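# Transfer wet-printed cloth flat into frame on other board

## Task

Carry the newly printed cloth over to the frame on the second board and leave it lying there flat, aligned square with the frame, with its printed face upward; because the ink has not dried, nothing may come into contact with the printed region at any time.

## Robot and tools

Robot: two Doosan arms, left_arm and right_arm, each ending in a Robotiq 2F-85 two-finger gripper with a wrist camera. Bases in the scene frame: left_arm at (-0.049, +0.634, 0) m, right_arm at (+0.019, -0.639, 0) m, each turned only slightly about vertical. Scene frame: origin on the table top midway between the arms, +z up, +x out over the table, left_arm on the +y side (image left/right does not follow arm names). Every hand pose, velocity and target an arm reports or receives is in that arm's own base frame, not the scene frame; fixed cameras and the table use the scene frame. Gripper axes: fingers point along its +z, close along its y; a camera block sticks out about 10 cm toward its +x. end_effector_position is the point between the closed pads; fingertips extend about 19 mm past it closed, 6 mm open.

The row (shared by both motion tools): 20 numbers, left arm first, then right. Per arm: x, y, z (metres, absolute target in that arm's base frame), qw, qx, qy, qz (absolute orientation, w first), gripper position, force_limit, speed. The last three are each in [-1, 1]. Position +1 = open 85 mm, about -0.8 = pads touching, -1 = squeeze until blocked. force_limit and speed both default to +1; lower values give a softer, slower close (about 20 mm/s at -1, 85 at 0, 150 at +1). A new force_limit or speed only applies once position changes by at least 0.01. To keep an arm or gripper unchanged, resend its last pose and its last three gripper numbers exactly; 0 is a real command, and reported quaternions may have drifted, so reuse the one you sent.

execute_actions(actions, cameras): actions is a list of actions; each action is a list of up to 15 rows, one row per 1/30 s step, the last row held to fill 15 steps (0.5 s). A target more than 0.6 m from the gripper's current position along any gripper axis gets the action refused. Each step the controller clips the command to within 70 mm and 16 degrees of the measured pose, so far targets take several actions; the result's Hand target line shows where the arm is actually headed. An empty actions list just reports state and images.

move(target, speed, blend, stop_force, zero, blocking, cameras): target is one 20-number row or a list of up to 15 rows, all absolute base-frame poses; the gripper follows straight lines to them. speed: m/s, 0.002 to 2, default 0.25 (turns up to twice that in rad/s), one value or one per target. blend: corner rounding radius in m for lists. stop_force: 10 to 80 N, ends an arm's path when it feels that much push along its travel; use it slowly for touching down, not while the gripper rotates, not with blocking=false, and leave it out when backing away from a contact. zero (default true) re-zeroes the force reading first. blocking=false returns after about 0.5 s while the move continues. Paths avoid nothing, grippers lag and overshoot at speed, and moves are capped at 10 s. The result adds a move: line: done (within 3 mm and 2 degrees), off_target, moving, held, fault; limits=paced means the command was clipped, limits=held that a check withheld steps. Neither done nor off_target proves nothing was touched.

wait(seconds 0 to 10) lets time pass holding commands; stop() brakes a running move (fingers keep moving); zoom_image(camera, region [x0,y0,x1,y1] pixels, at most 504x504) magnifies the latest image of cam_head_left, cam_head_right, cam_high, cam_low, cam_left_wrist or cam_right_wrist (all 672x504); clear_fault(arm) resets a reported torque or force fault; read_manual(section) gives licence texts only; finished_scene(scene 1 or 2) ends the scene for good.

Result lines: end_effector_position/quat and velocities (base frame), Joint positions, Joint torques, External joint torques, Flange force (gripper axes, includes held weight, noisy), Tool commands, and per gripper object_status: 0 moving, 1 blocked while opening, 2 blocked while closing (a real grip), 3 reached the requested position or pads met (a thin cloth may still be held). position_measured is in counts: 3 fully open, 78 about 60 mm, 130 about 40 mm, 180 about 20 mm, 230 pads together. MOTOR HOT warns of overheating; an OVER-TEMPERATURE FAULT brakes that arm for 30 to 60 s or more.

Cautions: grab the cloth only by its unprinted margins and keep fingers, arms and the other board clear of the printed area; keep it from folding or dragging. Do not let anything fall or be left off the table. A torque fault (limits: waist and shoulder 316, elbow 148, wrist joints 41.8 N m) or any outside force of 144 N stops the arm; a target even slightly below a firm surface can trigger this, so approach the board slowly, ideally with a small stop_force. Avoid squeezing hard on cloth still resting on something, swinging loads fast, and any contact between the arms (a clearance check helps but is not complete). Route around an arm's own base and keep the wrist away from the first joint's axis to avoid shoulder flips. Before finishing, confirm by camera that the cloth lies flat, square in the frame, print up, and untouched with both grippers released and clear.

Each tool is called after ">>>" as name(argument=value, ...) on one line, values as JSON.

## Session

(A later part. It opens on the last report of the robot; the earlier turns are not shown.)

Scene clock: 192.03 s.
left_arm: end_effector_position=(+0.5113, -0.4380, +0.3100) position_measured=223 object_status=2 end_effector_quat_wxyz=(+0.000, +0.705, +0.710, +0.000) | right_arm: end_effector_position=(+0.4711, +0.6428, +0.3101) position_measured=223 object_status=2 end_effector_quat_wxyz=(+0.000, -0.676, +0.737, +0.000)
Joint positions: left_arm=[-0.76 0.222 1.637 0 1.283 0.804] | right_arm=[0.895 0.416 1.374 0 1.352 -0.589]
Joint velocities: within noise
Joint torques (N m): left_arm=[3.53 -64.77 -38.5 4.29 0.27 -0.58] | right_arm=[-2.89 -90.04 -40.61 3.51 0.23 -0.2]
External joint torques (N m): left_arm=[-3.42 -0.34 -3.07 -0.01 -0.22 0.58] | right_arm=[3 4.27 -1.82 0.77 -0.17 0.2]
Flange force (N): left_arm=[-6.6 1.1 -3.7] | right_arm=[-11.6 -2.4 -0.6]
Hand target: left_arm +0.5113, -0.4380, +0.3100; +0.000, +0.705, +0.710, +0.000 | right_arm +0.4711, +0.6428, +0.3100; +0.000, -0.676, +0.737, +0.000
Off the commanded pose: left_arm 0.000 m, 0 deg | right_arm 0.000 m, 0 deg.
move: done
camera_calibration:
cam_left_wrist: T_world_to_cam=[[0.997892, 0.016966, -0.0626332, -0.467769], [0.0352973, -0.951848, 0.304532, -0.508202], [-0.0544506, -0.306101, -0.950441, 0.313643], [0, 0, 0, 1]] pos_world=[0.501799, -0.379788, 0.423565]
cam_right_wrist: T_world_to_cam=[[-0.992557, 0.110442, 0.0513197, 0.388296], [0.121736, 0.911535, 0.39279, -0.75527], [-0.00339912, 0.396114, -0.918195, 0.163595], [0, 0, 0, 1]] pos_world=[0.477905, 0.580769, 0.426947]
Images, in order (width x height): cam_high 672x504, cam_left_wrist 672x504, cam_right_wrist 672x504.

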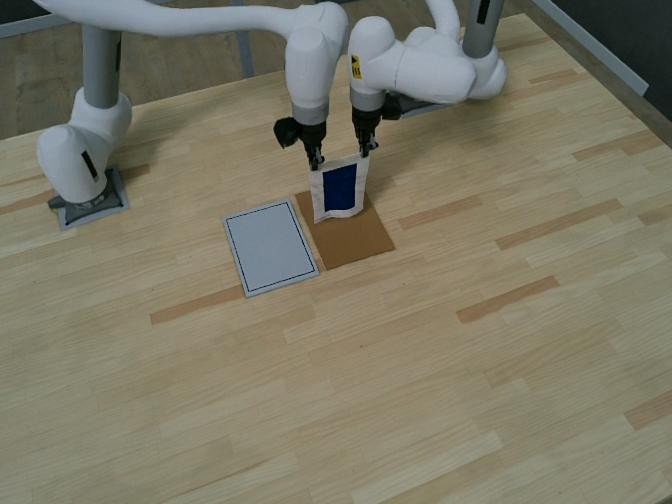

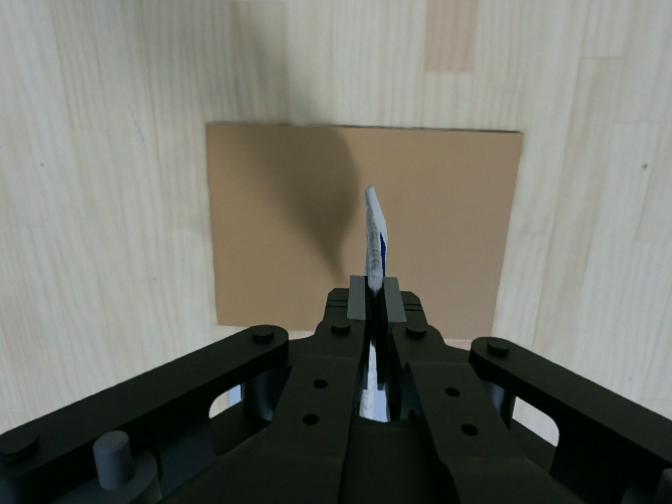

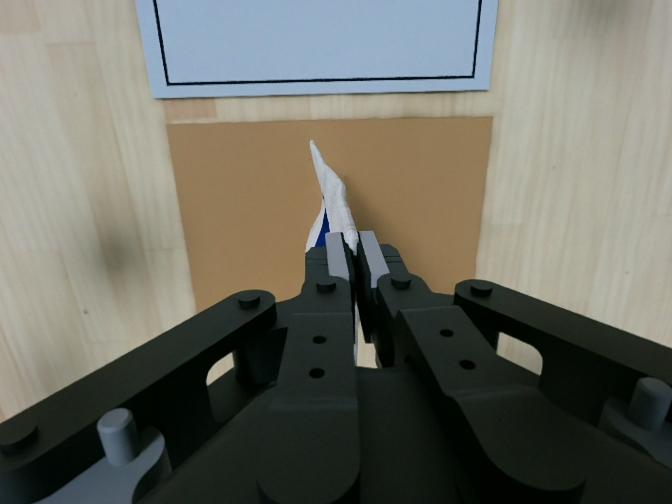

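>>> move(target=[[0.5363, -0.4360, 0.29, 0, 0.7046, 0.7096, 0, -1, -0.6, -1, 0.496, 0.6384, 0.29, 0, 0.6757, -0.7372, 0, -1, -0.6, -1]], speed=0.05, cameras=["cam_high","cam_left_wrist","cam_right_wrist"])

>>> zoom_image(camera="cam_high", region=[260, 120, 400, 270])

Scene clock: 195.43 s.
left_arm: end_effector_position=(+0.5363, -0.4360, +0.2900) position_measured=223 object_status=2 end_effector_quat_wxyz=(+0.000, +0.705, +0.710, +0.000) | right_arm: end_effector_position=(+0.4960, +0.6384, +0.2900) position_measured=223 object_status=2 end_effector_quat_wxyz=(+0.000, -0.676, +0.737, +0.000)
Joint positions: left_arm=[-0.733 0.259 1.627 0 1.255 0.831] | right_arm=[0.868 0.442 1.372 0 1.328 -0.616]
Joint velocities: within noise
Joint torques (N m): left_arm=[3.61 -67.96 -38.3 4.3 0.25 -0.58] | right_arm=[-3.06 -92.38 -40.53 3.42 0.25 -0.15]
External joint torques (N m): left_arm=[-3.59 -0.56 -2.87 -0.06 -0.2 0.58] | right_arm=[3.36 4.35 -1.66 0.84 -0.19 0.15]
Flange force (N): left_arm=[-6.3 0.8 -3.5] | right_arm=[-11.5 -2.3 0.0]
Hand target: left_arm +0.5363, -0.4360, +0.2900; +0.000, +0.705, +0.710, +0.000 | right_arm +0.4960, +0.6384, +0.2900; +0.000, -0.676, +0.737, +0.000
Off the commanded pose: left_arm 0.000 m, 0 deg | right_arm 0.000 m, 0 deg.
move: done
camera_calibration:
cam_left_wrist: T_world_to_cam=[[0.997892, 0.016966, -0.0626332, -0.494003], [0.0352973, -0.951848, 0.304532, -0.50109], [-0.0544506, -0.306101, -0.950441, 0.296608], [0, 0, 0, 1]] pos_world=[0.526799, -0.377788, 0.403565]
cam_right_wrist: T_world_to_cam=[[-0.992557, 0.110442, 0.0513197, 0.414627], [0.121736, 0.911535, 0.39279, -0.746408], [-0.00339912, 0.396114, -0.918195, 0.146967], [0, 0, 0, 1]] pos_world=[0.502905, 0.576369, 0.406847]
Images, in order (width x height): cam_high 672x504, cam_left_wrist 672x504, cam_right_wrist 672x504.

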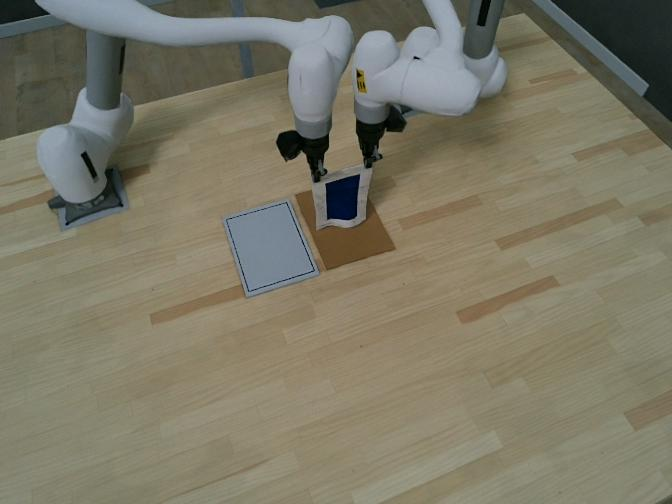

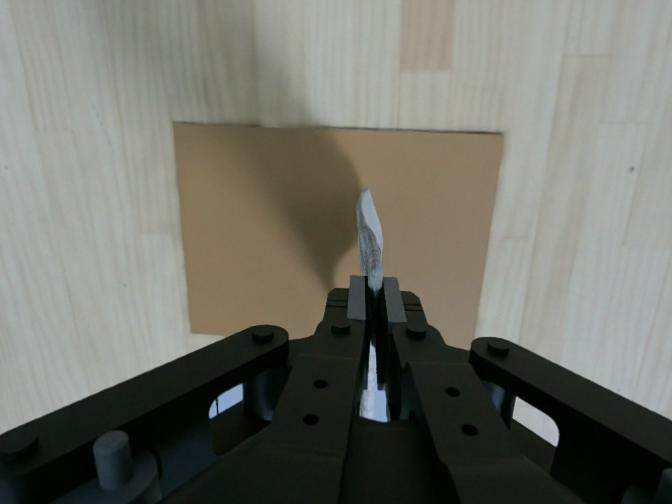

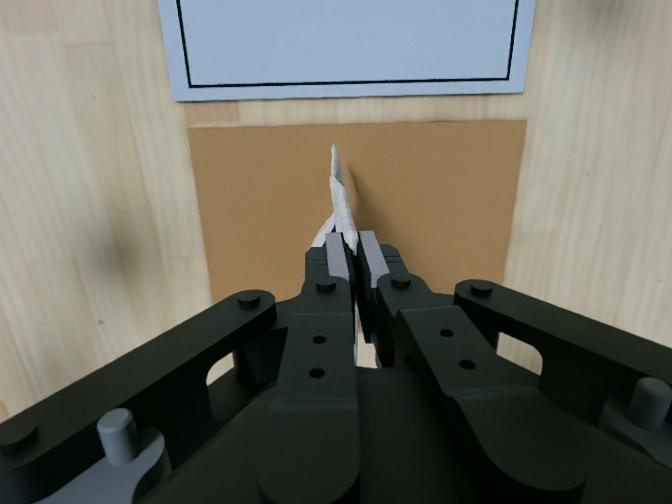

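Scaled by 3.360 from the camera's 672x504 image, which has a finer 960x720 frame.

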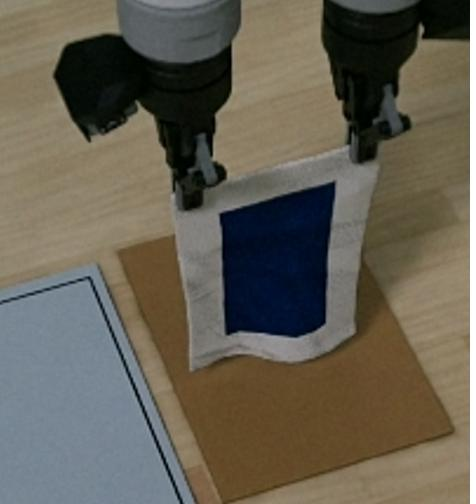

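>>> move(target=[[0.5613, -0.4355, 0.285, 0, 0.7046, 0.7096, 0, -1, -0.6, -1, 0.5209, 0.6354, 0.285, 0, 0.6757, -0.7372, 0, -1, -0.6, -1]], speed=0.05, cameras=["cam_high","cam_low"])

>>> zoom_image(camera="cam_high", region=[260, 120, 400, 270])

>>> zoom_image(camera="cam_low", region=[300, 40, 500, 260])

Scene clock: 197.53 s.
left_arm: end_effector_position=(+0.5613, -0.4355, +0.2850) position_measured=223 object_status=2 end_effector_quat_wxyz=(+0.000, +0.705, +0.710, +0.000) | right_arm: end_effector_position=(+0.5209, +0.6354, +0.2850) position_measured=223 object_status=2 end_effector_quat_wxyz=(+0.000, -0.676, +0.737, +0.000)
Joint positions: left_arm=[-0.708 0.291 1.594 0 1.256 0.855] | right_arm=[0.842 0.465 1.347 0 1.33 -0.642]
Joint velocities: within noise
Joint torques (N m): left_arm=[4.04 -71.35 -38.23 4.31 0.36 -0.57] | right_arm=[-3.01 -94.48 -40.54 3.37 0.27 -0.17]
External joint torques (N m): left_arm=[-4.06 -0.48 -2.97 -0.07 -0.32 0.57] | right_arm=[2.5 5.18 -1.37 0.84 -0.22 0.17]
Flange force (N): left_arm=[-6.9 0.8 -3.3] | right_arm=[-11.4 -3.9 0.7]
Hand target: left_arm +0.5613, -0.4355, +0.2850; +0.000, +0.705, +0.710, +0.000 | right_arm +0.5209, +0.6354, +0.2850; +0.000, -0.676, +0.737, +0.000
Off the commanded pose: left_arm 0.000 m, 0 deg | right_arm 0.000 m, 0 deg.
move: done
Images, in order (width x height): cam_high 672x504, cam_low 672x504.

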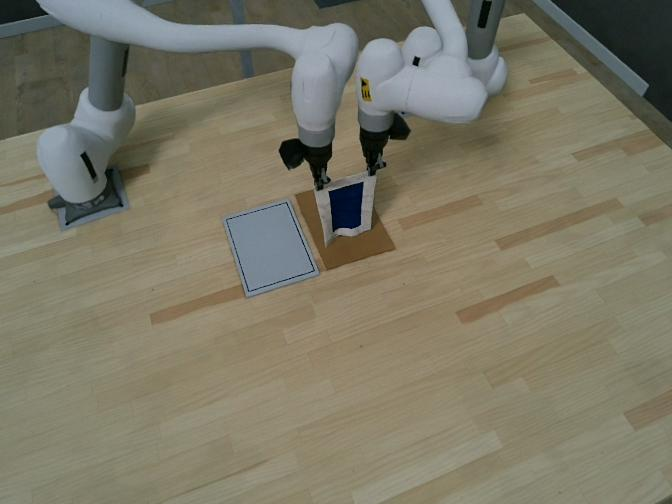

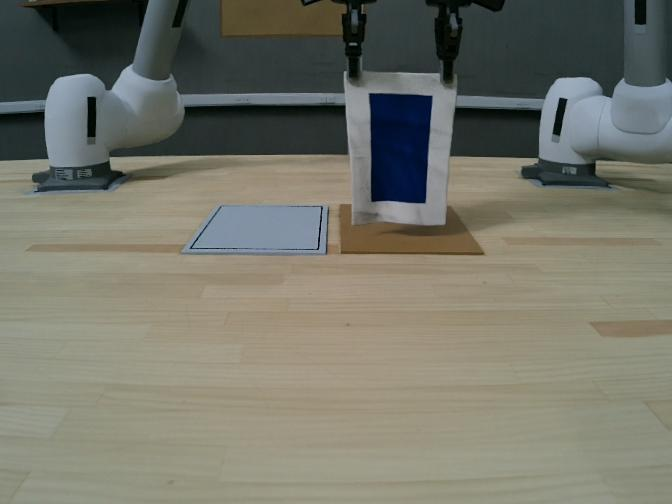

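Scaled by 3.360 from the camera's 672x504 image, which has a finer 960x720 frame.

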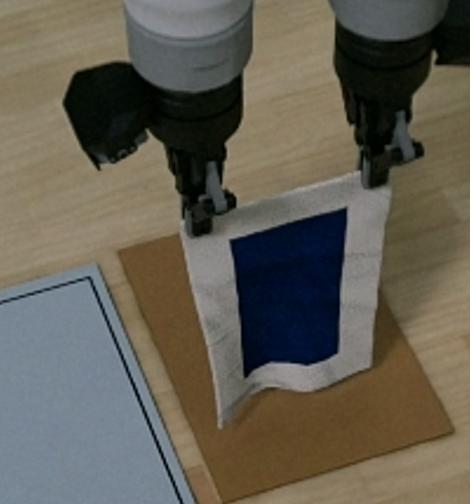

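Scaled by 2.291 from the camera's 672x504 image, which has a finer 960x720 frame.

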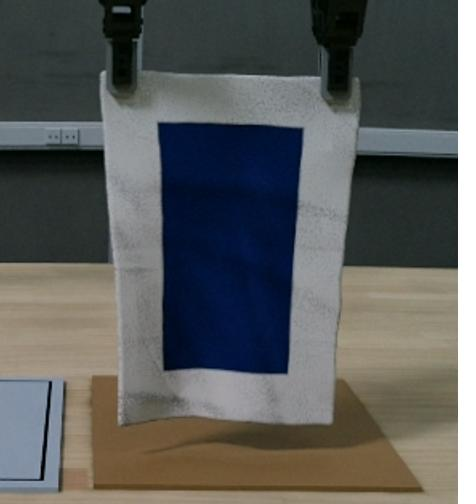

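>>> move(target=[[0.5613, -0.4405, 0.295, 0, 0.7046, 0.7096, 0, -1, -0.6, -1, 0.5209, 0.6404, 0.295, 0, 0.6757, -0.7372, 0, -1, -0.6, -1]], speed=0.05, cameras=["cam_high","cam_low"])

>>> zoom_image(camera="cam_high", region=[260, 120, 400, 270])

>>> zoom_image(camera="cam_low", region=[300, 40, 500, 260])

Scene clock: 200.63 s.
left_arm: end_effector_position=(+0.5613, -0.4405, +0.2950) position_measured=223 object_status=2 end_effector_quat_wxyz=(+0.000, +0.705, +0.710, +0.000) | right_arm: end_effector_position=(+0.5209, +0.6404, +0.2950) position_measured=223 object_status=2 end_effector_quat_wxyz=(+0.000, -0.676, +0.737, +0.000)
Joint positions: left_arm=[-0.714 0.291 1.576 0 1.275 0.85] | right_arm=[0.846 0.467 1.324 0 1.35 -0.638]
Joint velocities: within noise
Joint torques (N m): left_arm=[3.46 -71.57 -38.83 4.22 0.14 -0.57] | right_arm=[-2.65 -94.87 -40.89 3.54 0.13 -0.2]
External joint torques (N m): left_arm=[-3.46 -0.67 -2.68 0.06 -0.1 0.57] | right_arm=[2.53 4.85 -1.31 0.71 -0.08 0.2]
Flange force (N): left_arm=[-5.8 0.8 -3.5] | right_arm=[-11.1 -3.5 0.2]
Hand target: left_arm +0.5613, -0.4405, +0.2950; +0.000, +0.705, +0.710, +0.000 | right_arm +0.5209, +0.6404, +0.2950; +0.000, -0.676, +0.737, +0.000
Off the commanded pose: left_arm 0.000 m, 0 deg | right_arm 0.000 m, 0 deg.
move: done
Images, in order (width x height): cam_high 672x504, cam_low 672x504.

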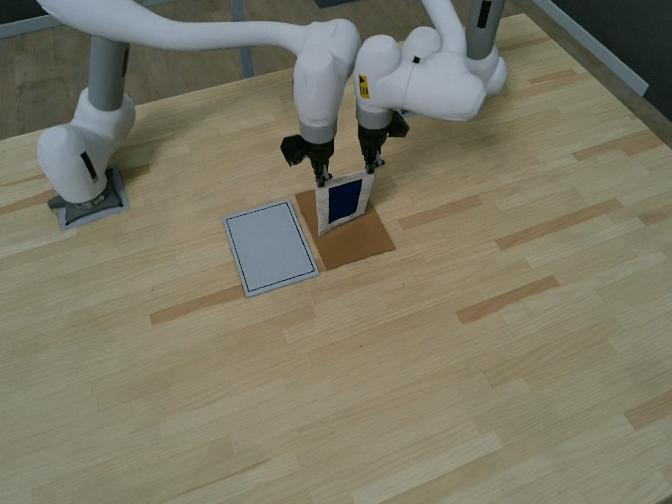

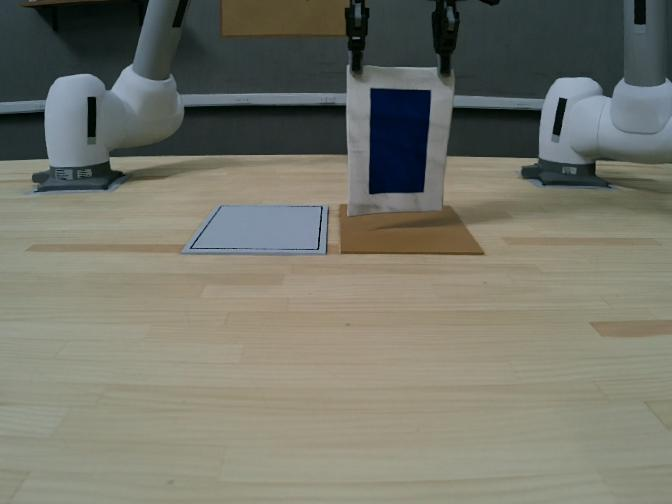

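Scaled by 3.360 from the camera's 672x504 image, which has a finer 960x720 frame.

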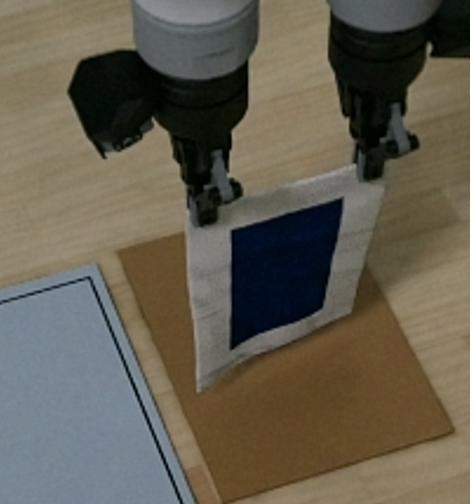

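Scaled by 2.291 from the camera's 672x504 image, which has a finer 960x720 frame.

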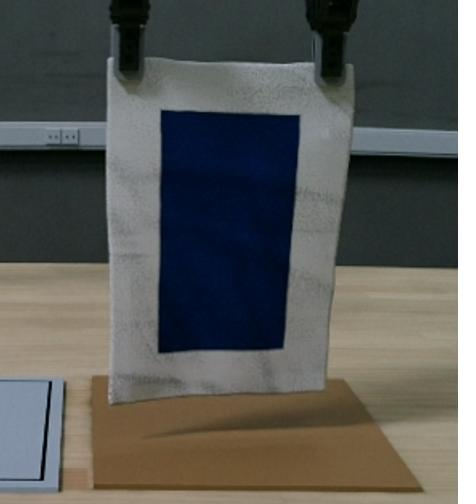

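>>> move(target=[[0.5613, -0.44, 0.278, 0, 0.7046, 0.7096, 0, -1, -0.6, -1, 0.5209, 0.6404, 0.278, 0, 0.6757, -0.7372, 0, -1, -0.6, -1],[0.5113, -0.44, 0.255, 0, 0.7046, 0.7096, 0, -1, -0.6, -1, 0.4711, 0.6453, 0.255, 0, 0.6757, -0.7372, 0, -1, -0.6, -1]], speed=0.05, blend=0.005, cameras=["cam_high","cam_right_wrist","cam_left_wrist"])

>>> zoom_image(camera="cam_high", region=[260, 120, 400, 270])

Scene clock: 205.97 s.
left_arm: end_effector_position=(+0.5113, -0.4400, +0.2550) position_measured=223 object_status=2 end_effector_quat_wxyz=(+0.000, +0.705, +0.710, +0.000) | right_arm: end_effector_position=(+0.4711, +0.6453, +0.2550) position_measured=223 object_status=2 end_effector_quat_wxyz=(+0.000, -0.676, +0.737, +0.000)
Joint positions: left_arm=[-0.762 0.253 1.701 0 1.187 0.802] | right_arm=[0.897 0.443 1.436 0 1.263 -0.587]
Joint velocities: within noise
Joint torques (N m): left_arm=[3.68 -66.61 -37.54 4.06 0.18 -0.55] | right_arm=[-2.91 -91.41 -39.89 3.43 0.14 -0.22]
External joint torques (N m): left_arm=[-3.6 -0.61 -2.76 0.09 -0.14 0.55] | right_arm=[3.1 4.25 -1.52 0.75 -0.09 0.22]
Flange force (N): left_arm=[-6.2 0.2 -3.3] | right_arm=[-10.9 -1.8 0.5]
Hand target: left_arm +0.5113, -0.4400, +0.2550; +0.000, +0.705, +0.710, +0.000 | right_arm +0.4711, +0.6453, +0.2550; +0.000, -0.676, +0.737, +0.000
Off the commanded pose: left_arm 0.000 m, 0 deg | right_arm 0.000 m, 0 deg.
move: done
camera_calibration:
cam_left_wrist: T_world_to_cam=[[0.997892, 0.016966, -0.0626332, -0.471186], [0.0352973, -0.951848, 0.304532, -0.493326], [-0.0544506, -0.306101, -0.950441, 0.260662], [0, 0, 0, 1]] pos_world=[0.501799, -0.381788, 0.368465]
cam_right_wrist: T_world_to_cam=[[-0.992556, 0.110451, 0.0513117, 0.390944], [0.121741, 0.911571, 0.392706, -0.73591], [-0.00339951, 0.396029, -0.918232, 0.112075], [0, 0, 0, 1]] pos_world=[0.478005, 0.583269, 0.371847]
Images, in order (width x height): cam_high 672x504, cam_left_wrist 672x504, cam_right_wrist 672x504.

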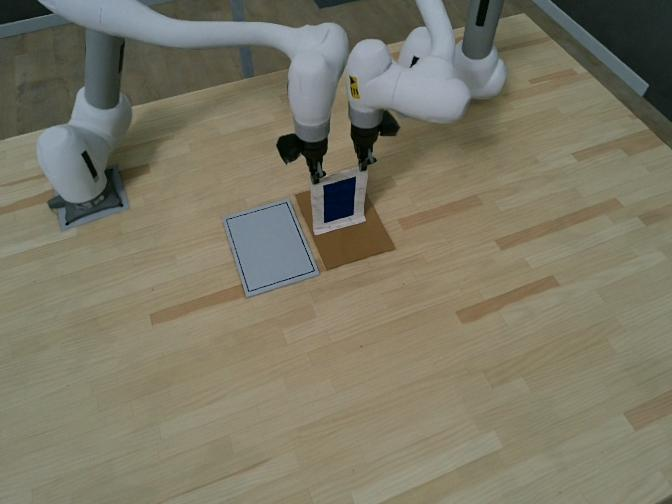

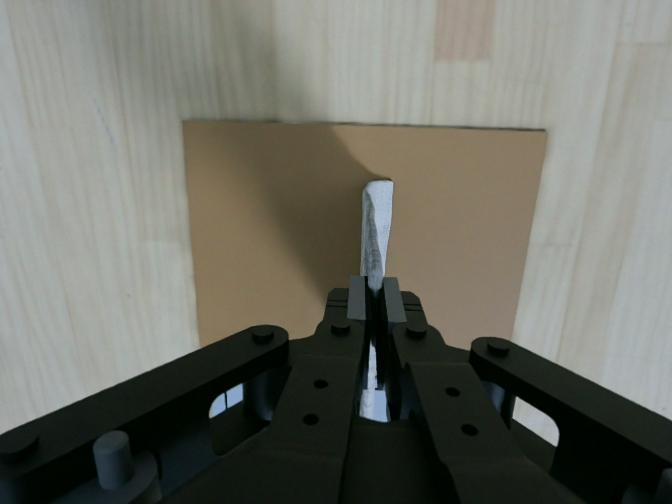

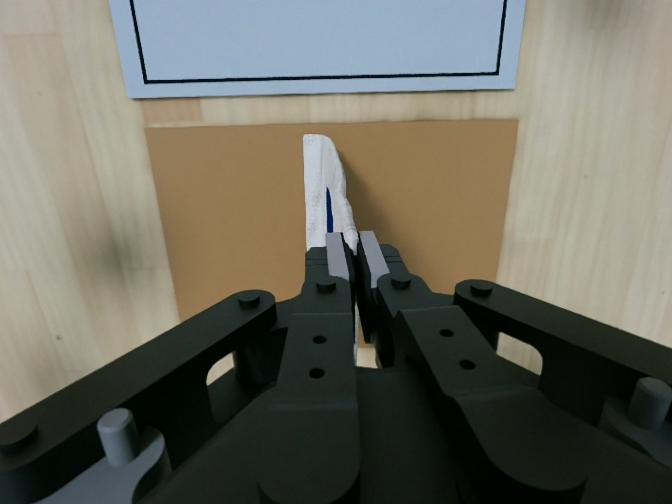

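Scaled by 3.360 from the camera's 672x504 image, which has a finer 960x720 frame.

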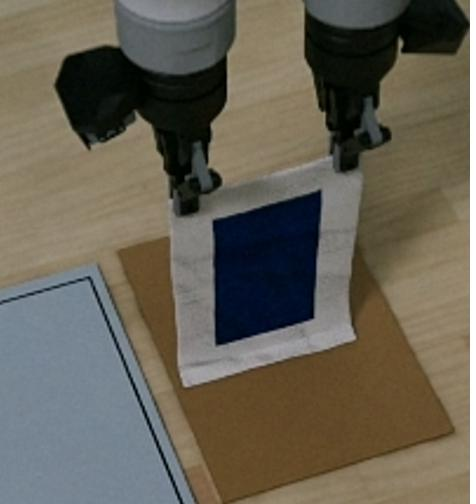

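>>> move(target=[[0.4713, -0.44, 0.25, 0, 0.7046, 0.7096, 0, -1, -0.6, -1, 0.4313, 0.6492, 0.25, 0, 0.6757, -0.7372, 0, -1, -0.6, -1],[0.4213, -0.44, 0.23, 0, 0.7046, 0.7096, 0, -1, -0.6, -1, 0.3815, 0.654, 0.23, 0, 0.6757, -0.7372, 0, -1, -0.6, -1],[0.3813, -0.44, 0.2, 0, 0.7046, 0.7096, 0, -1, -0.6, -1, 0.3417, 0.6579, 0.2, 0, 0.6757, -0.7372, 0, -1, -0.6, -1],[0.3513, -0.44, 0.165, 0, 0.7046, 0.7096, 0, -1, -0.6, -1, 0.3118, 0.6608, 0.165, 0, 0.6757, -0.7372, 0, -1, -0.6, -1],[0.3263, -0.44, 0.12, 0, 0.7046, 0.7096, 0, -1, -0.6, -1, 0.2869, 0.6633, 0.12, 0, 0.6757, -0.7372, 0, -1, -0.6, -1]], speed=0.06, blend=0.01)

>>> zoom_image(camera="cam_high", region=[260, 120, 400, 270])

Scene clock: 212.93 s.
left_arm: end_effector_position=(+0.3263, -0.4400, +0.1200) position_measured=223 object_status=2 end_effector_quat_wxyz=(+0.000, +0.705, +0.710, +0.000) | right_arm: end_effector_position=(+0.2869, +0.6633, +0.1200) position_measured=223 object_status=2 end_effector_quat_wxyz=(+0.000, -0.676, +0.737, +0.000)
Joint positions: left_arm=[-0.996 0.184 2.071 0 0.886 0.568] | right_arm=[1.115 0.425 1.731 0 0.985 -0.369]
Joint velocities: within noise
Joint torques (N m): left_arm=[3.61 -52.91 -31.01 3.32 0.24 -0.6] | right_arm=[-2.55 -84.8 -34.81 2.97 0.15 -0.18]
External joint torques (N m): left_arm=[-3.61 -0.38 -2.57 0.13 -0.18 0.6] | right_arm=[2.75 4.64 -1.28 0.68 -0.08 0.18]
Flange force (N): left_arm=[-6.2 -2.3 -2.3] | right_arm=[-10.0 1.0 3.4]
Hand target: left_arm +0.3263, -0.4400, +0.1200; +0.000, +0.705, +0.710, +0.000 | right_arm +0.2869, +0.6633, +0.1200; +0.000, -0.676, +0.737, +0.000
Off the commanded pose: left_arm 0.000 m, 0 deg | right_arm 0.000 m, 0 deg.
move: done
camera_calibration:
cam_left_wrist: T_world_to_cam=[[0.997889, 0.0170644, -0.0626638, -0.294979], [0.0354002, -0.951846, 0.304526, -0.445745], [-0.0544497, -0.306101, -0.950441, 0.122374], [0, 0, 0, 1]] pos_world=[0.316799, -0.381788, 0.233565]
cam_right_wrist: T_world_to_cam=[[-0.992556, 0.110403, 0.051411, 0.213059], [0.121736, 0.91154, 0.392779, -0.676876], [-0.00349911, 0.396113, -0.918195, -0.019671], [0, 0, 0, 1]] pos_world=[0.293805, 0.601269, 0.236847]

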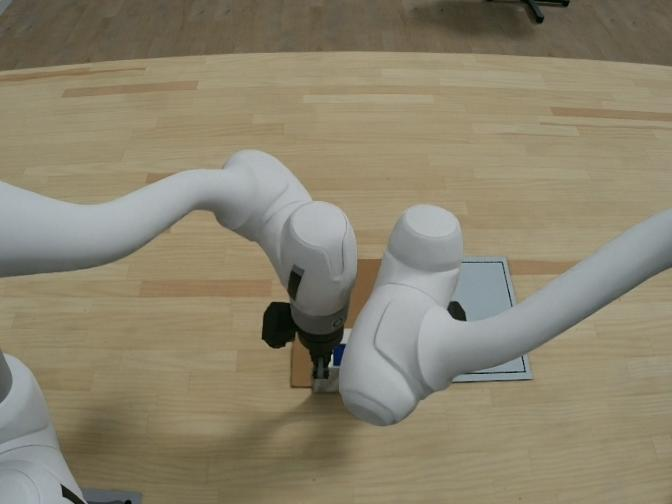

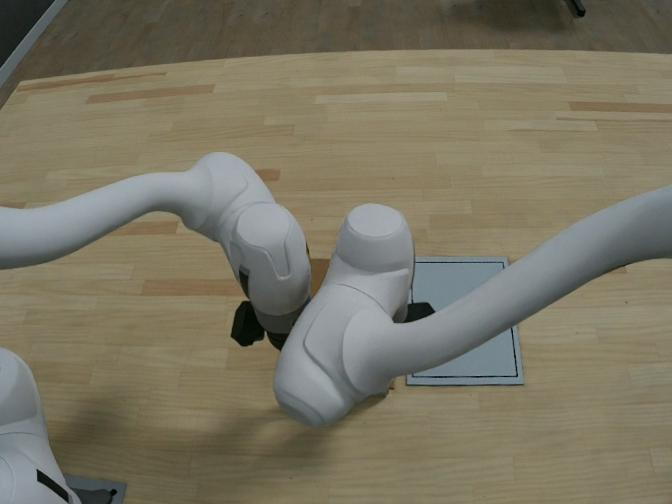

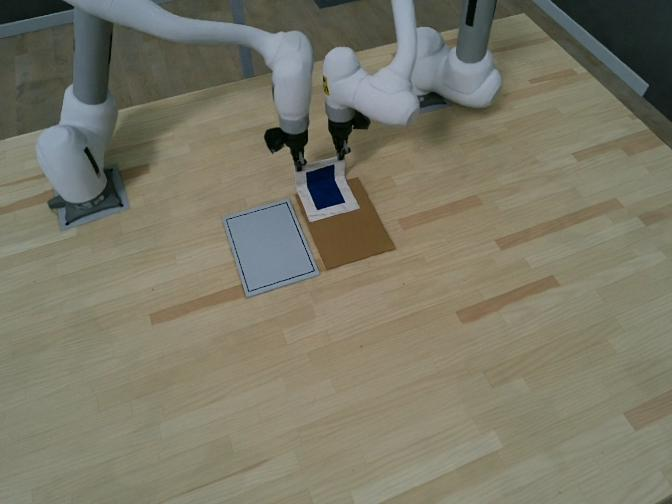

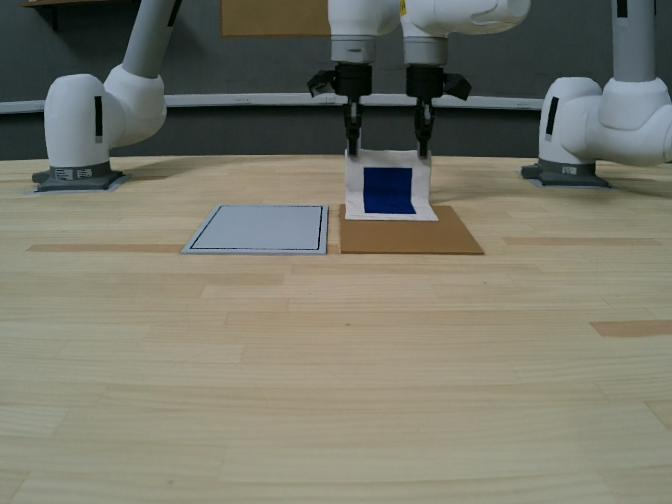

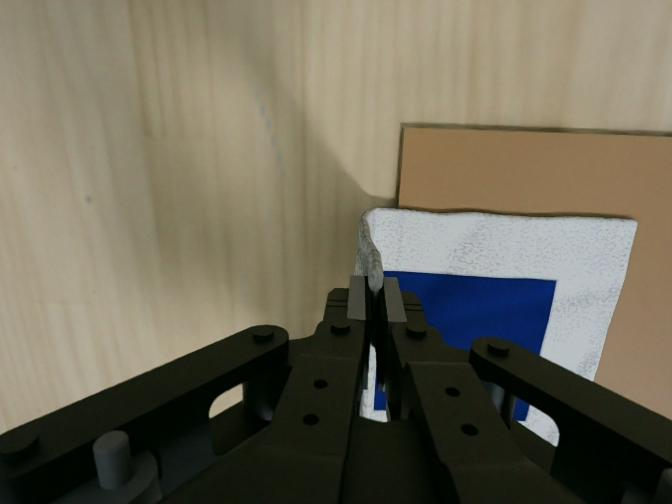

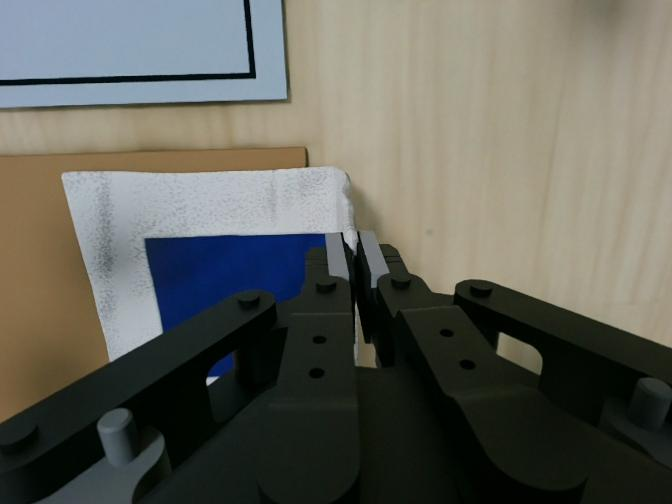

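Scaled by 3.360 from the camera's 672x504 image, which has a finer 960x720 frame.

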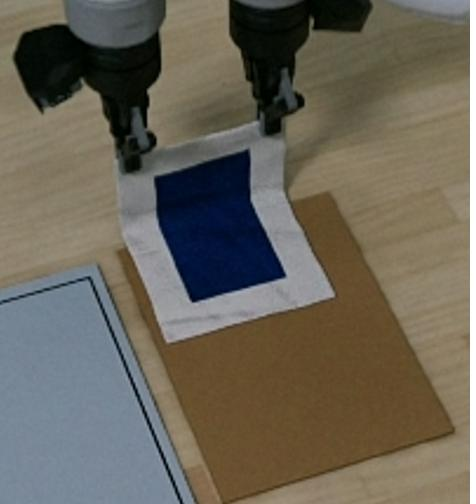

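>>> move(target=[[0.2613, -0.44, 0.125, 0, 0.7046, 0.7096, 0, -1, -0.6, -1, 0.2222, 0.6696, 0.125, 0, 0.6757, -0.7372, 0, -1, -0.6, -1],[0.2463, -0.44, 0.08, 0, 0.7046, 0.7096, 0, -1, -0.6, -1, 0.2072, 0.671, 0.08, 0, 0.6757, -0.7372, 0, -1, -0.6, -1],[0.2363, -0.44, 0.04, 0, 0.7046, 0.7096, 0, -1, -0.6, -1, 0.1973, 0.672, 0.04, 0, 0.6757, -0.7372, 0, -1, -0.6, -1]], speed=0.06, blend=0.01)

>>> zoom_image(camera="cam_high", region=[260, 120, 400, 270])

Scene clock: 220.53 s.
left_arm: end_effector_position=(+0.2363, -0.4400, +0.0400) position_measured=223 object_status=2 end_effector_quat_wxyz=(+0.000, +0.705, +0.710, +0.000) | right_arm: end_effector_position=(+0.1973, +0.6720, +0.0400) position_measured=223 object_status=2 end_effector_quat_wxyz=(+0.000, -0.676, +0.737, +0.000)
Joint positions: left_arm=[-1.147 0.226 2.218 0 0.698 0.417] | right_arm=[1.236 0.477 1.828 0 0.836 -0.248]
Joint velocities: within noise
Joint torques (N m): left_arm=[3.66 -51.42 -25.83 2.74 0.23 -0.61] | right_arm=[-2.59 -85.25 -30.75 2.57 0.18 -0.19]
External joint torques (N m): left_arm=[-3.62 -0.37 -2.02 0.12 -0.17 0.61] | right_arm=[2.46 4.39 -1.34 0.68 -0.11 0.19]
Flange force (N): left_arm=[-5.2 -4.1 -1.5] | right_arm=[-8.9 2.1 4.4]
Hand target: left_arm +0.2363, -0.4400, +0.0400; +0.000, +0.705, +0.710, +0.000 | right_arm +0.1973, +0.6720, +0.0400; +0.000, -0.676, +0.737, +0.000
Off the commanded pose: left_arm 0.000 m, 0 deg | right_arm 0.000 m, 0 deg.
move: done
camera_calibration:
cam_left_wrist: T_world_to_cam=[[0.997889, 0.0170644, -0.0626638, -0.210182], [0.0354002, -0.951846, 0.304526, -0.418197], [-0.0544497, -0.306101, -0.950441, 0.0414379], [0, 0, 0, 1]] pos_world=[0.226799, -0.381788, 0.153565]
cam_right_wrist: T_world_to_cam=[[-0.992556, 0.110403, 0.051411, 0.127279], [0.121736, 0.91154, 0.392779, -0.642477], [-0.00349911, 0.396113, -0.918195, -0.0968863], [0, 0, 0, 1]] pos_world=[0.204205, 0.609969, 0.156847]

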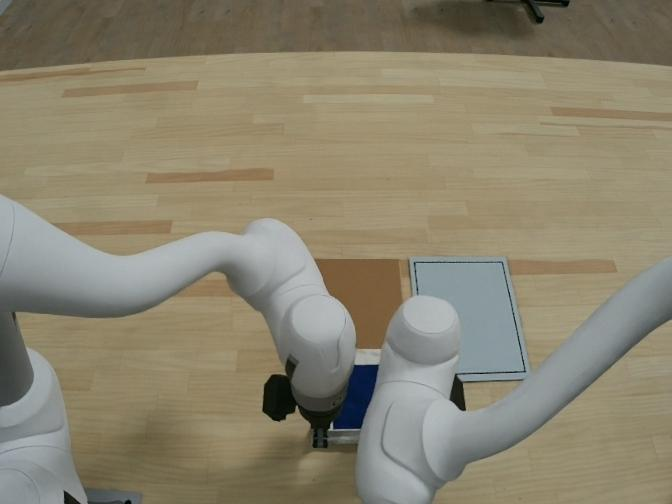

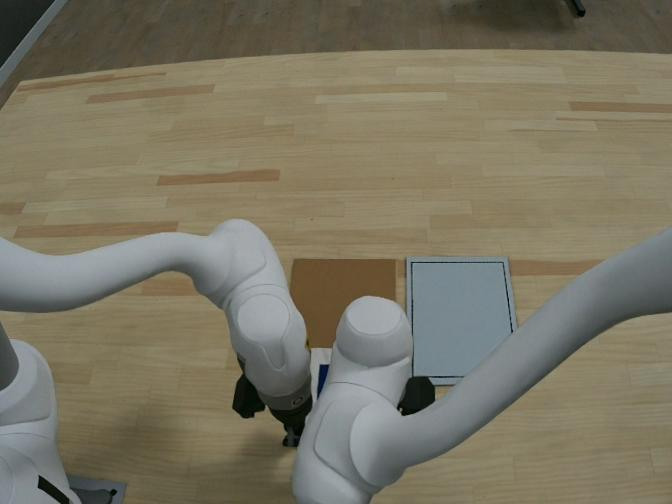

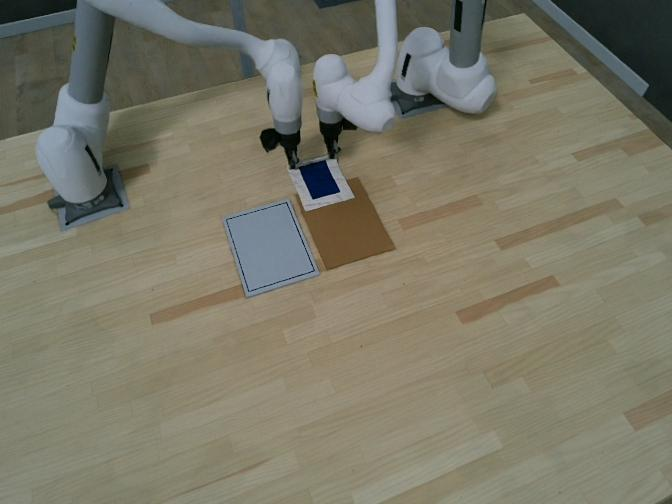

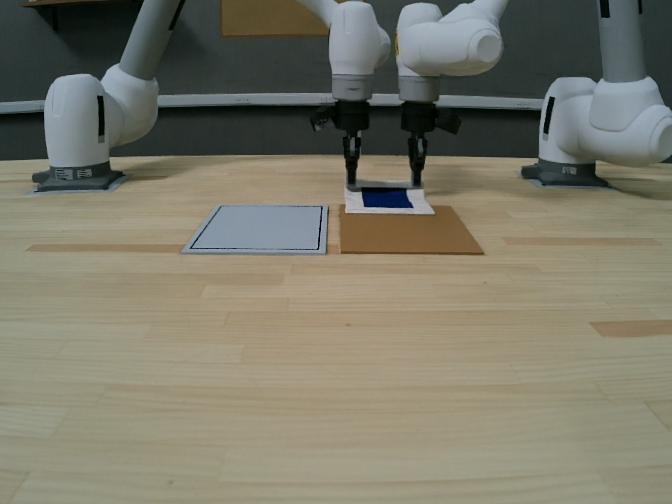

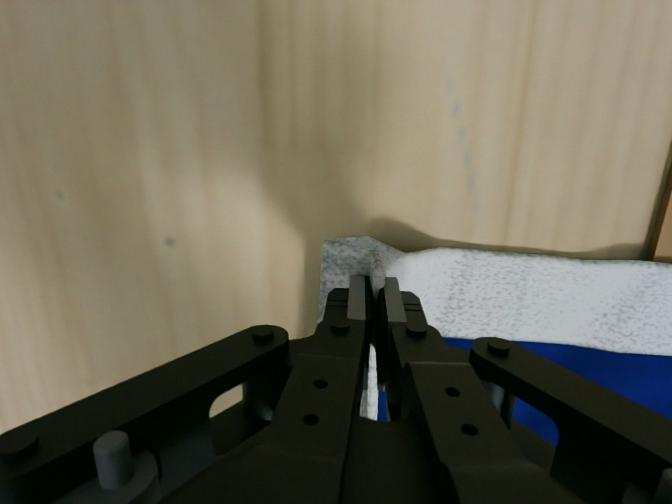

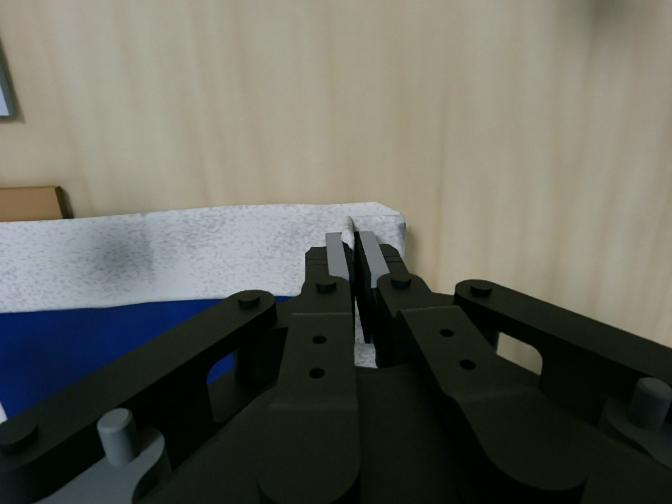

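Scaled by 3.360 from the camera's 672x504 image, which has a finer 960x720 frame.

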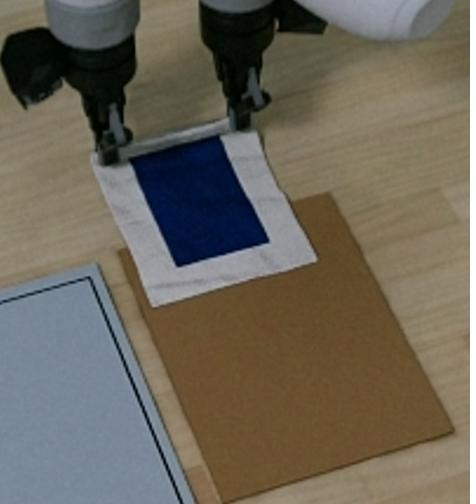

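>>> move(target=[[0.2183, -0.44, 0.045, 0, 0.7046, 0.7096, 0, -1, -0.6, -1, 0.1794, 0.6738, 0.045, 0, 0.6757, -0.7372, 0, -1, -0.6, -1]], speed=0.05, cameras=["cam_high","cam_left_wrist","cam_right_wrist"])

>>> zoom_image(camera="cam_high", region=[260, 120, 400, 270])

Scene clock: 225.87 s.
left_arm: end_effector_position=(+0.2183, -0.4400, +0.0450) position_measured=223 object_status=2 end_effector_quat_wxyz=(+0.000, +0.705, +0.710, +0.000) | right_arm: end_effector_position=(+0.1794, +0.6738, +0.0450) position_measured=223 object_status=2 end_effector_quat_wxyz=(+0.000, -0.676, +0.737, +0.000)
Joint positions: left_arm=[-1.181 0.208 2.229 0 0.705 0.383] | right_arm=[1.261 0.468 1.832 0 0.841 -0.223]
Joint velocities: within noise
Joint torques (N m): left_arm=[3.6 -49.8 -25.86 2.72 0.2 -0.6] | right_arm=[-2.35 -84.71 -30.93 2.63 0.17 -0.19]
External joint torques (N m): left_arm=[-3.59 -0.26 -2.15 0.15 -0.13 0.6] | right_arm=[2.1 4.65 -1.27 0.64 -0.1 0.19]
Flange force (N): left_arm=[-5.4 -4.1 -1.5] | right_arm=[-8.9 1.8 4.7]
Hand target: left_arm +0.2183, -0.4400, +0.0450; +0.000, +0.705, +0.710, +0.000 | right_arm +0.1794, +0.6738, +0.0450; +0.000, -0.676, +0.737, +0.000
Off the commanded pose: left_arm 0.000 m, 0 deg | right_arm 0.000 m, 0 deg.
move: done
camera_calibration:
cam_left_wrist: T_world_to_cam=[[0.997892, 0.0169669, -0.0626316, -0.191956], [0.0352924, -0.951877, 0.304441, -0.419027], [-0.0544521, -0.30601, -0.95047, 0.0451548], [0, 0, 0, 1]] pos_world=[0.208799, -0.381788, 0.158465]
cam_right_wrist: T_world_to_cam=[[-0.992556, 0.110412, 0.0514031, 0.109052], [0.121741, 0.911576, 0.392694, -0.643911], [-0.0034995, 0.396029, -0.918231, -0.0930131], [0, 0, 0, 1]] pos_world=[0.186305, 0.611769, 0.161847]
Images, in order (width x height): cam_high 672x504, cam_left_wrist 672x504, cam_right_wrist 672x504.

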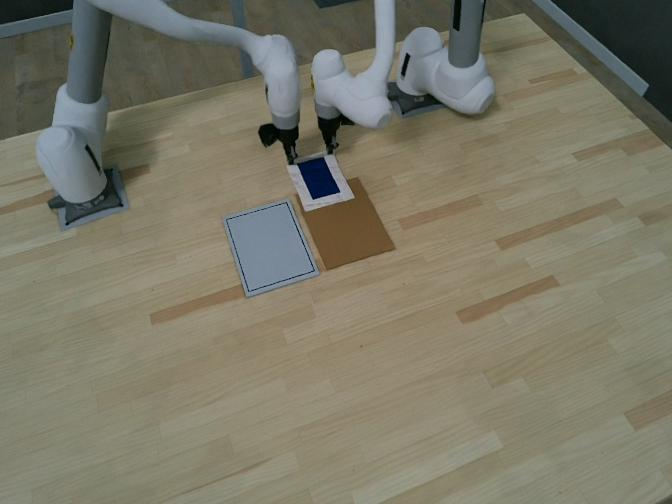

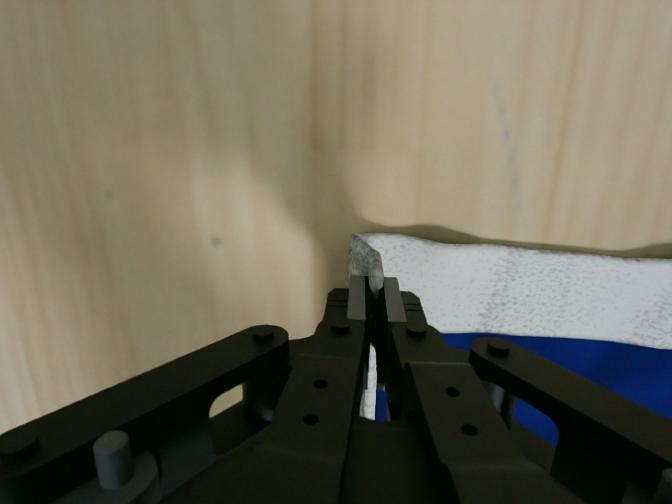

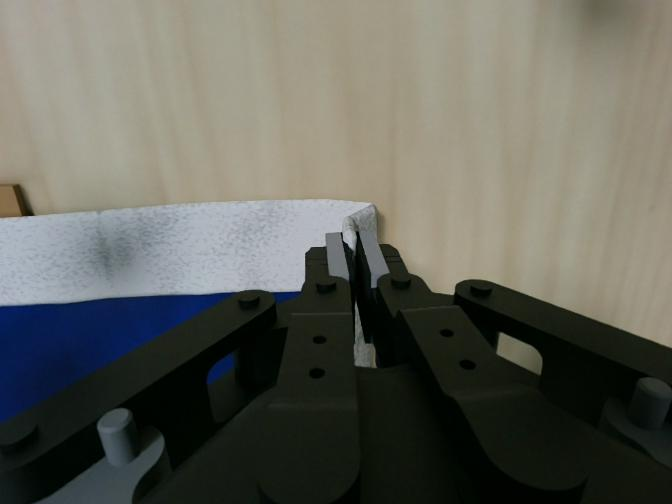

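Scaled by 3.360 from the camera's 672x504 image, which has a finer 960x720 frame.

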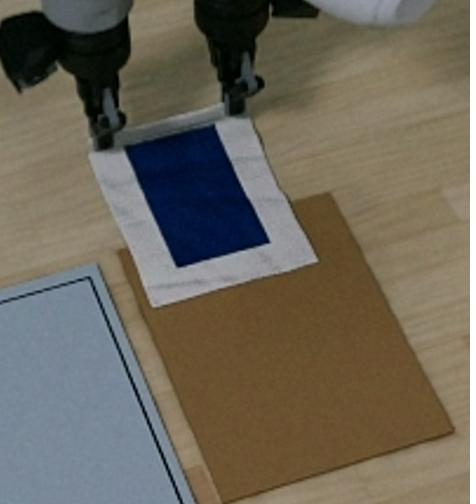

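>>> move(target=[[0.2063, -0.44, 0.042, 0, 0.7046, 0.7096, 0, -1, -0.6, -1, 0.1675, 0.675, 0.042, 0, 0.6757, -0.7372, 0, -1, -0.6, -1],[0.2063, -0.44, 0.03, 0, 0.7046, 0.7096, 0, -1, -0.6, -1, 0.1675, 0.675, 0.03, 0, 0.6757, -0.7372, 0, -1, -0.6, -1]], speed=0.04, cameras=["cam_high","cam_left_wrist","cam_right_wrist"])

>>> zoom_image(camera="cam_high", region=[260, 120, 400, 270])

Scene clock: 229.43 s.
left_arm: end_effector_position=(+0.2063, -0.4400, +0.0300) position_measured=223 object_status=2 end_effector_quat_wxyz=(+0.000, +0.705, +0.710, +0.000) | right_arm: end_effector_position=(+0.1675, +0.6750, +0.0300) position_measured=223 object_status=2 end_effector_quat_wxyz=(+0.000, -0.676, +0.737, +0.000)
Joint positions: left_arm=[-1.203 0.225 2.248 0 0.669 0.36] | right_arm=[1.278 0.483 1.844 0 0.815 -0.206]
Joint velocities: within noise
Joint torques (N m): left_arm=[3.61 -50.36 -24.68 2.63 0.26 -0.52] | right_arm=[-2.71 -82.32 -28.83 2.49 0.16 -0.16]
External joint torques (N m): left_arm=[-3.64 -0.08 -2.12 0.11 -0.2 0.52] | right_arm=[2.58 1.7 -2.64 0.7 -0.09 0.16]
Flange force (N): left_arm=[-5.5 -4.5 -1.0] | right_arm=[-8.2 2.7 0.8]
Hand target: left_arm +0.2063, -0.4400, +0.0300; +0.000, +0.705, +0.710, +0.000 | right_arm +0.1675, +0.6750, +0.0300; +0.000, -0.676, +0.737, +0.000
Off the commanded pose: left_arm 0.000 m, 0 deg | right_arm 0.000 m, 0 deg.
move: done
camera_calibration:
cam_left_wrist: T_world_to_cam=[[0.997889, 0.0170644, -0.0626638, -0.180872], [0.0354002, -0.951846, 0.304526, -0.41409], [-0.0544497, -0.306101, -0.950441, 0.0303], [0, 0, 0, 1]] pos_world=[0.196799, -0.381788, 0.143565]
cam_right_wrist: T_world_to_cam=[[-0.992556, 0.110447, 0.0513219, 0.0978696], [0.121742, 0.911535, 0.392789, -0.637655], [-0.00339909, 0.396114, -0.918195, -0.107378], [0, 0, 0, 1]] pos_world=[0.174405, 0.612969, 0.146847]
Images, in order (width x height): cam_high 672x504, cam_left_wrist 672x504, cam_right_wrist 672x504.

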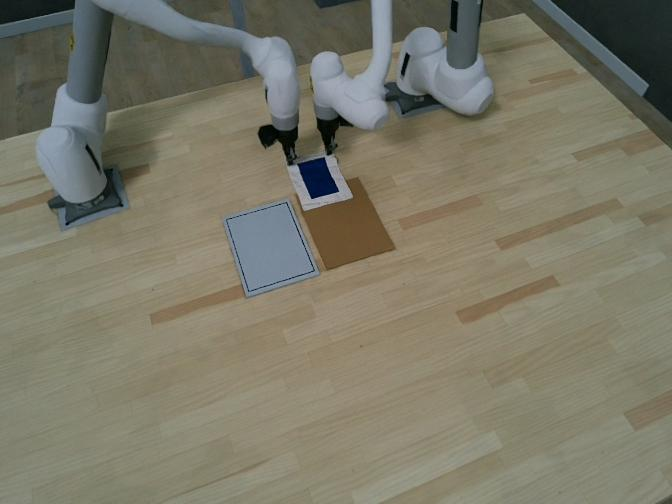

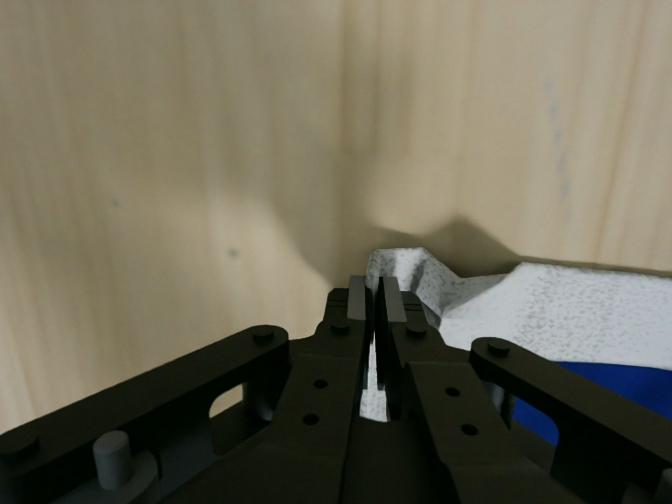

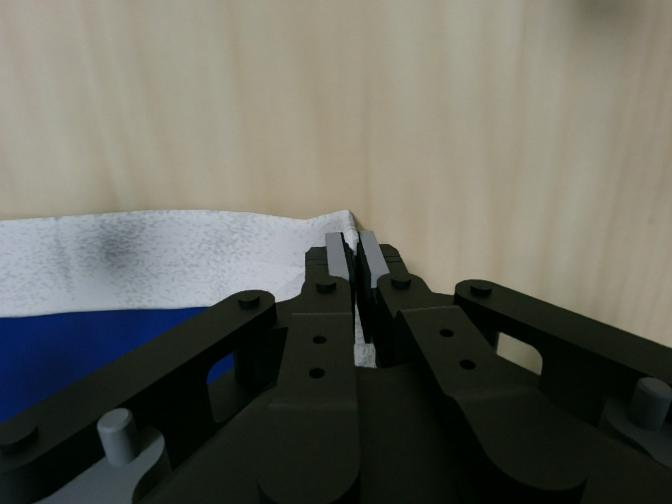

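Scaled by 3.360 from the camera's 672x504 image, which has a finer 960x720 frame.

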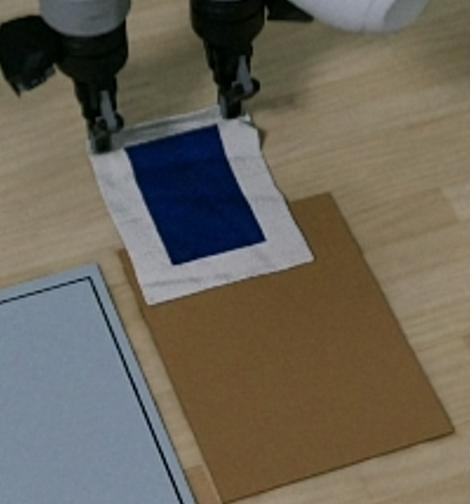

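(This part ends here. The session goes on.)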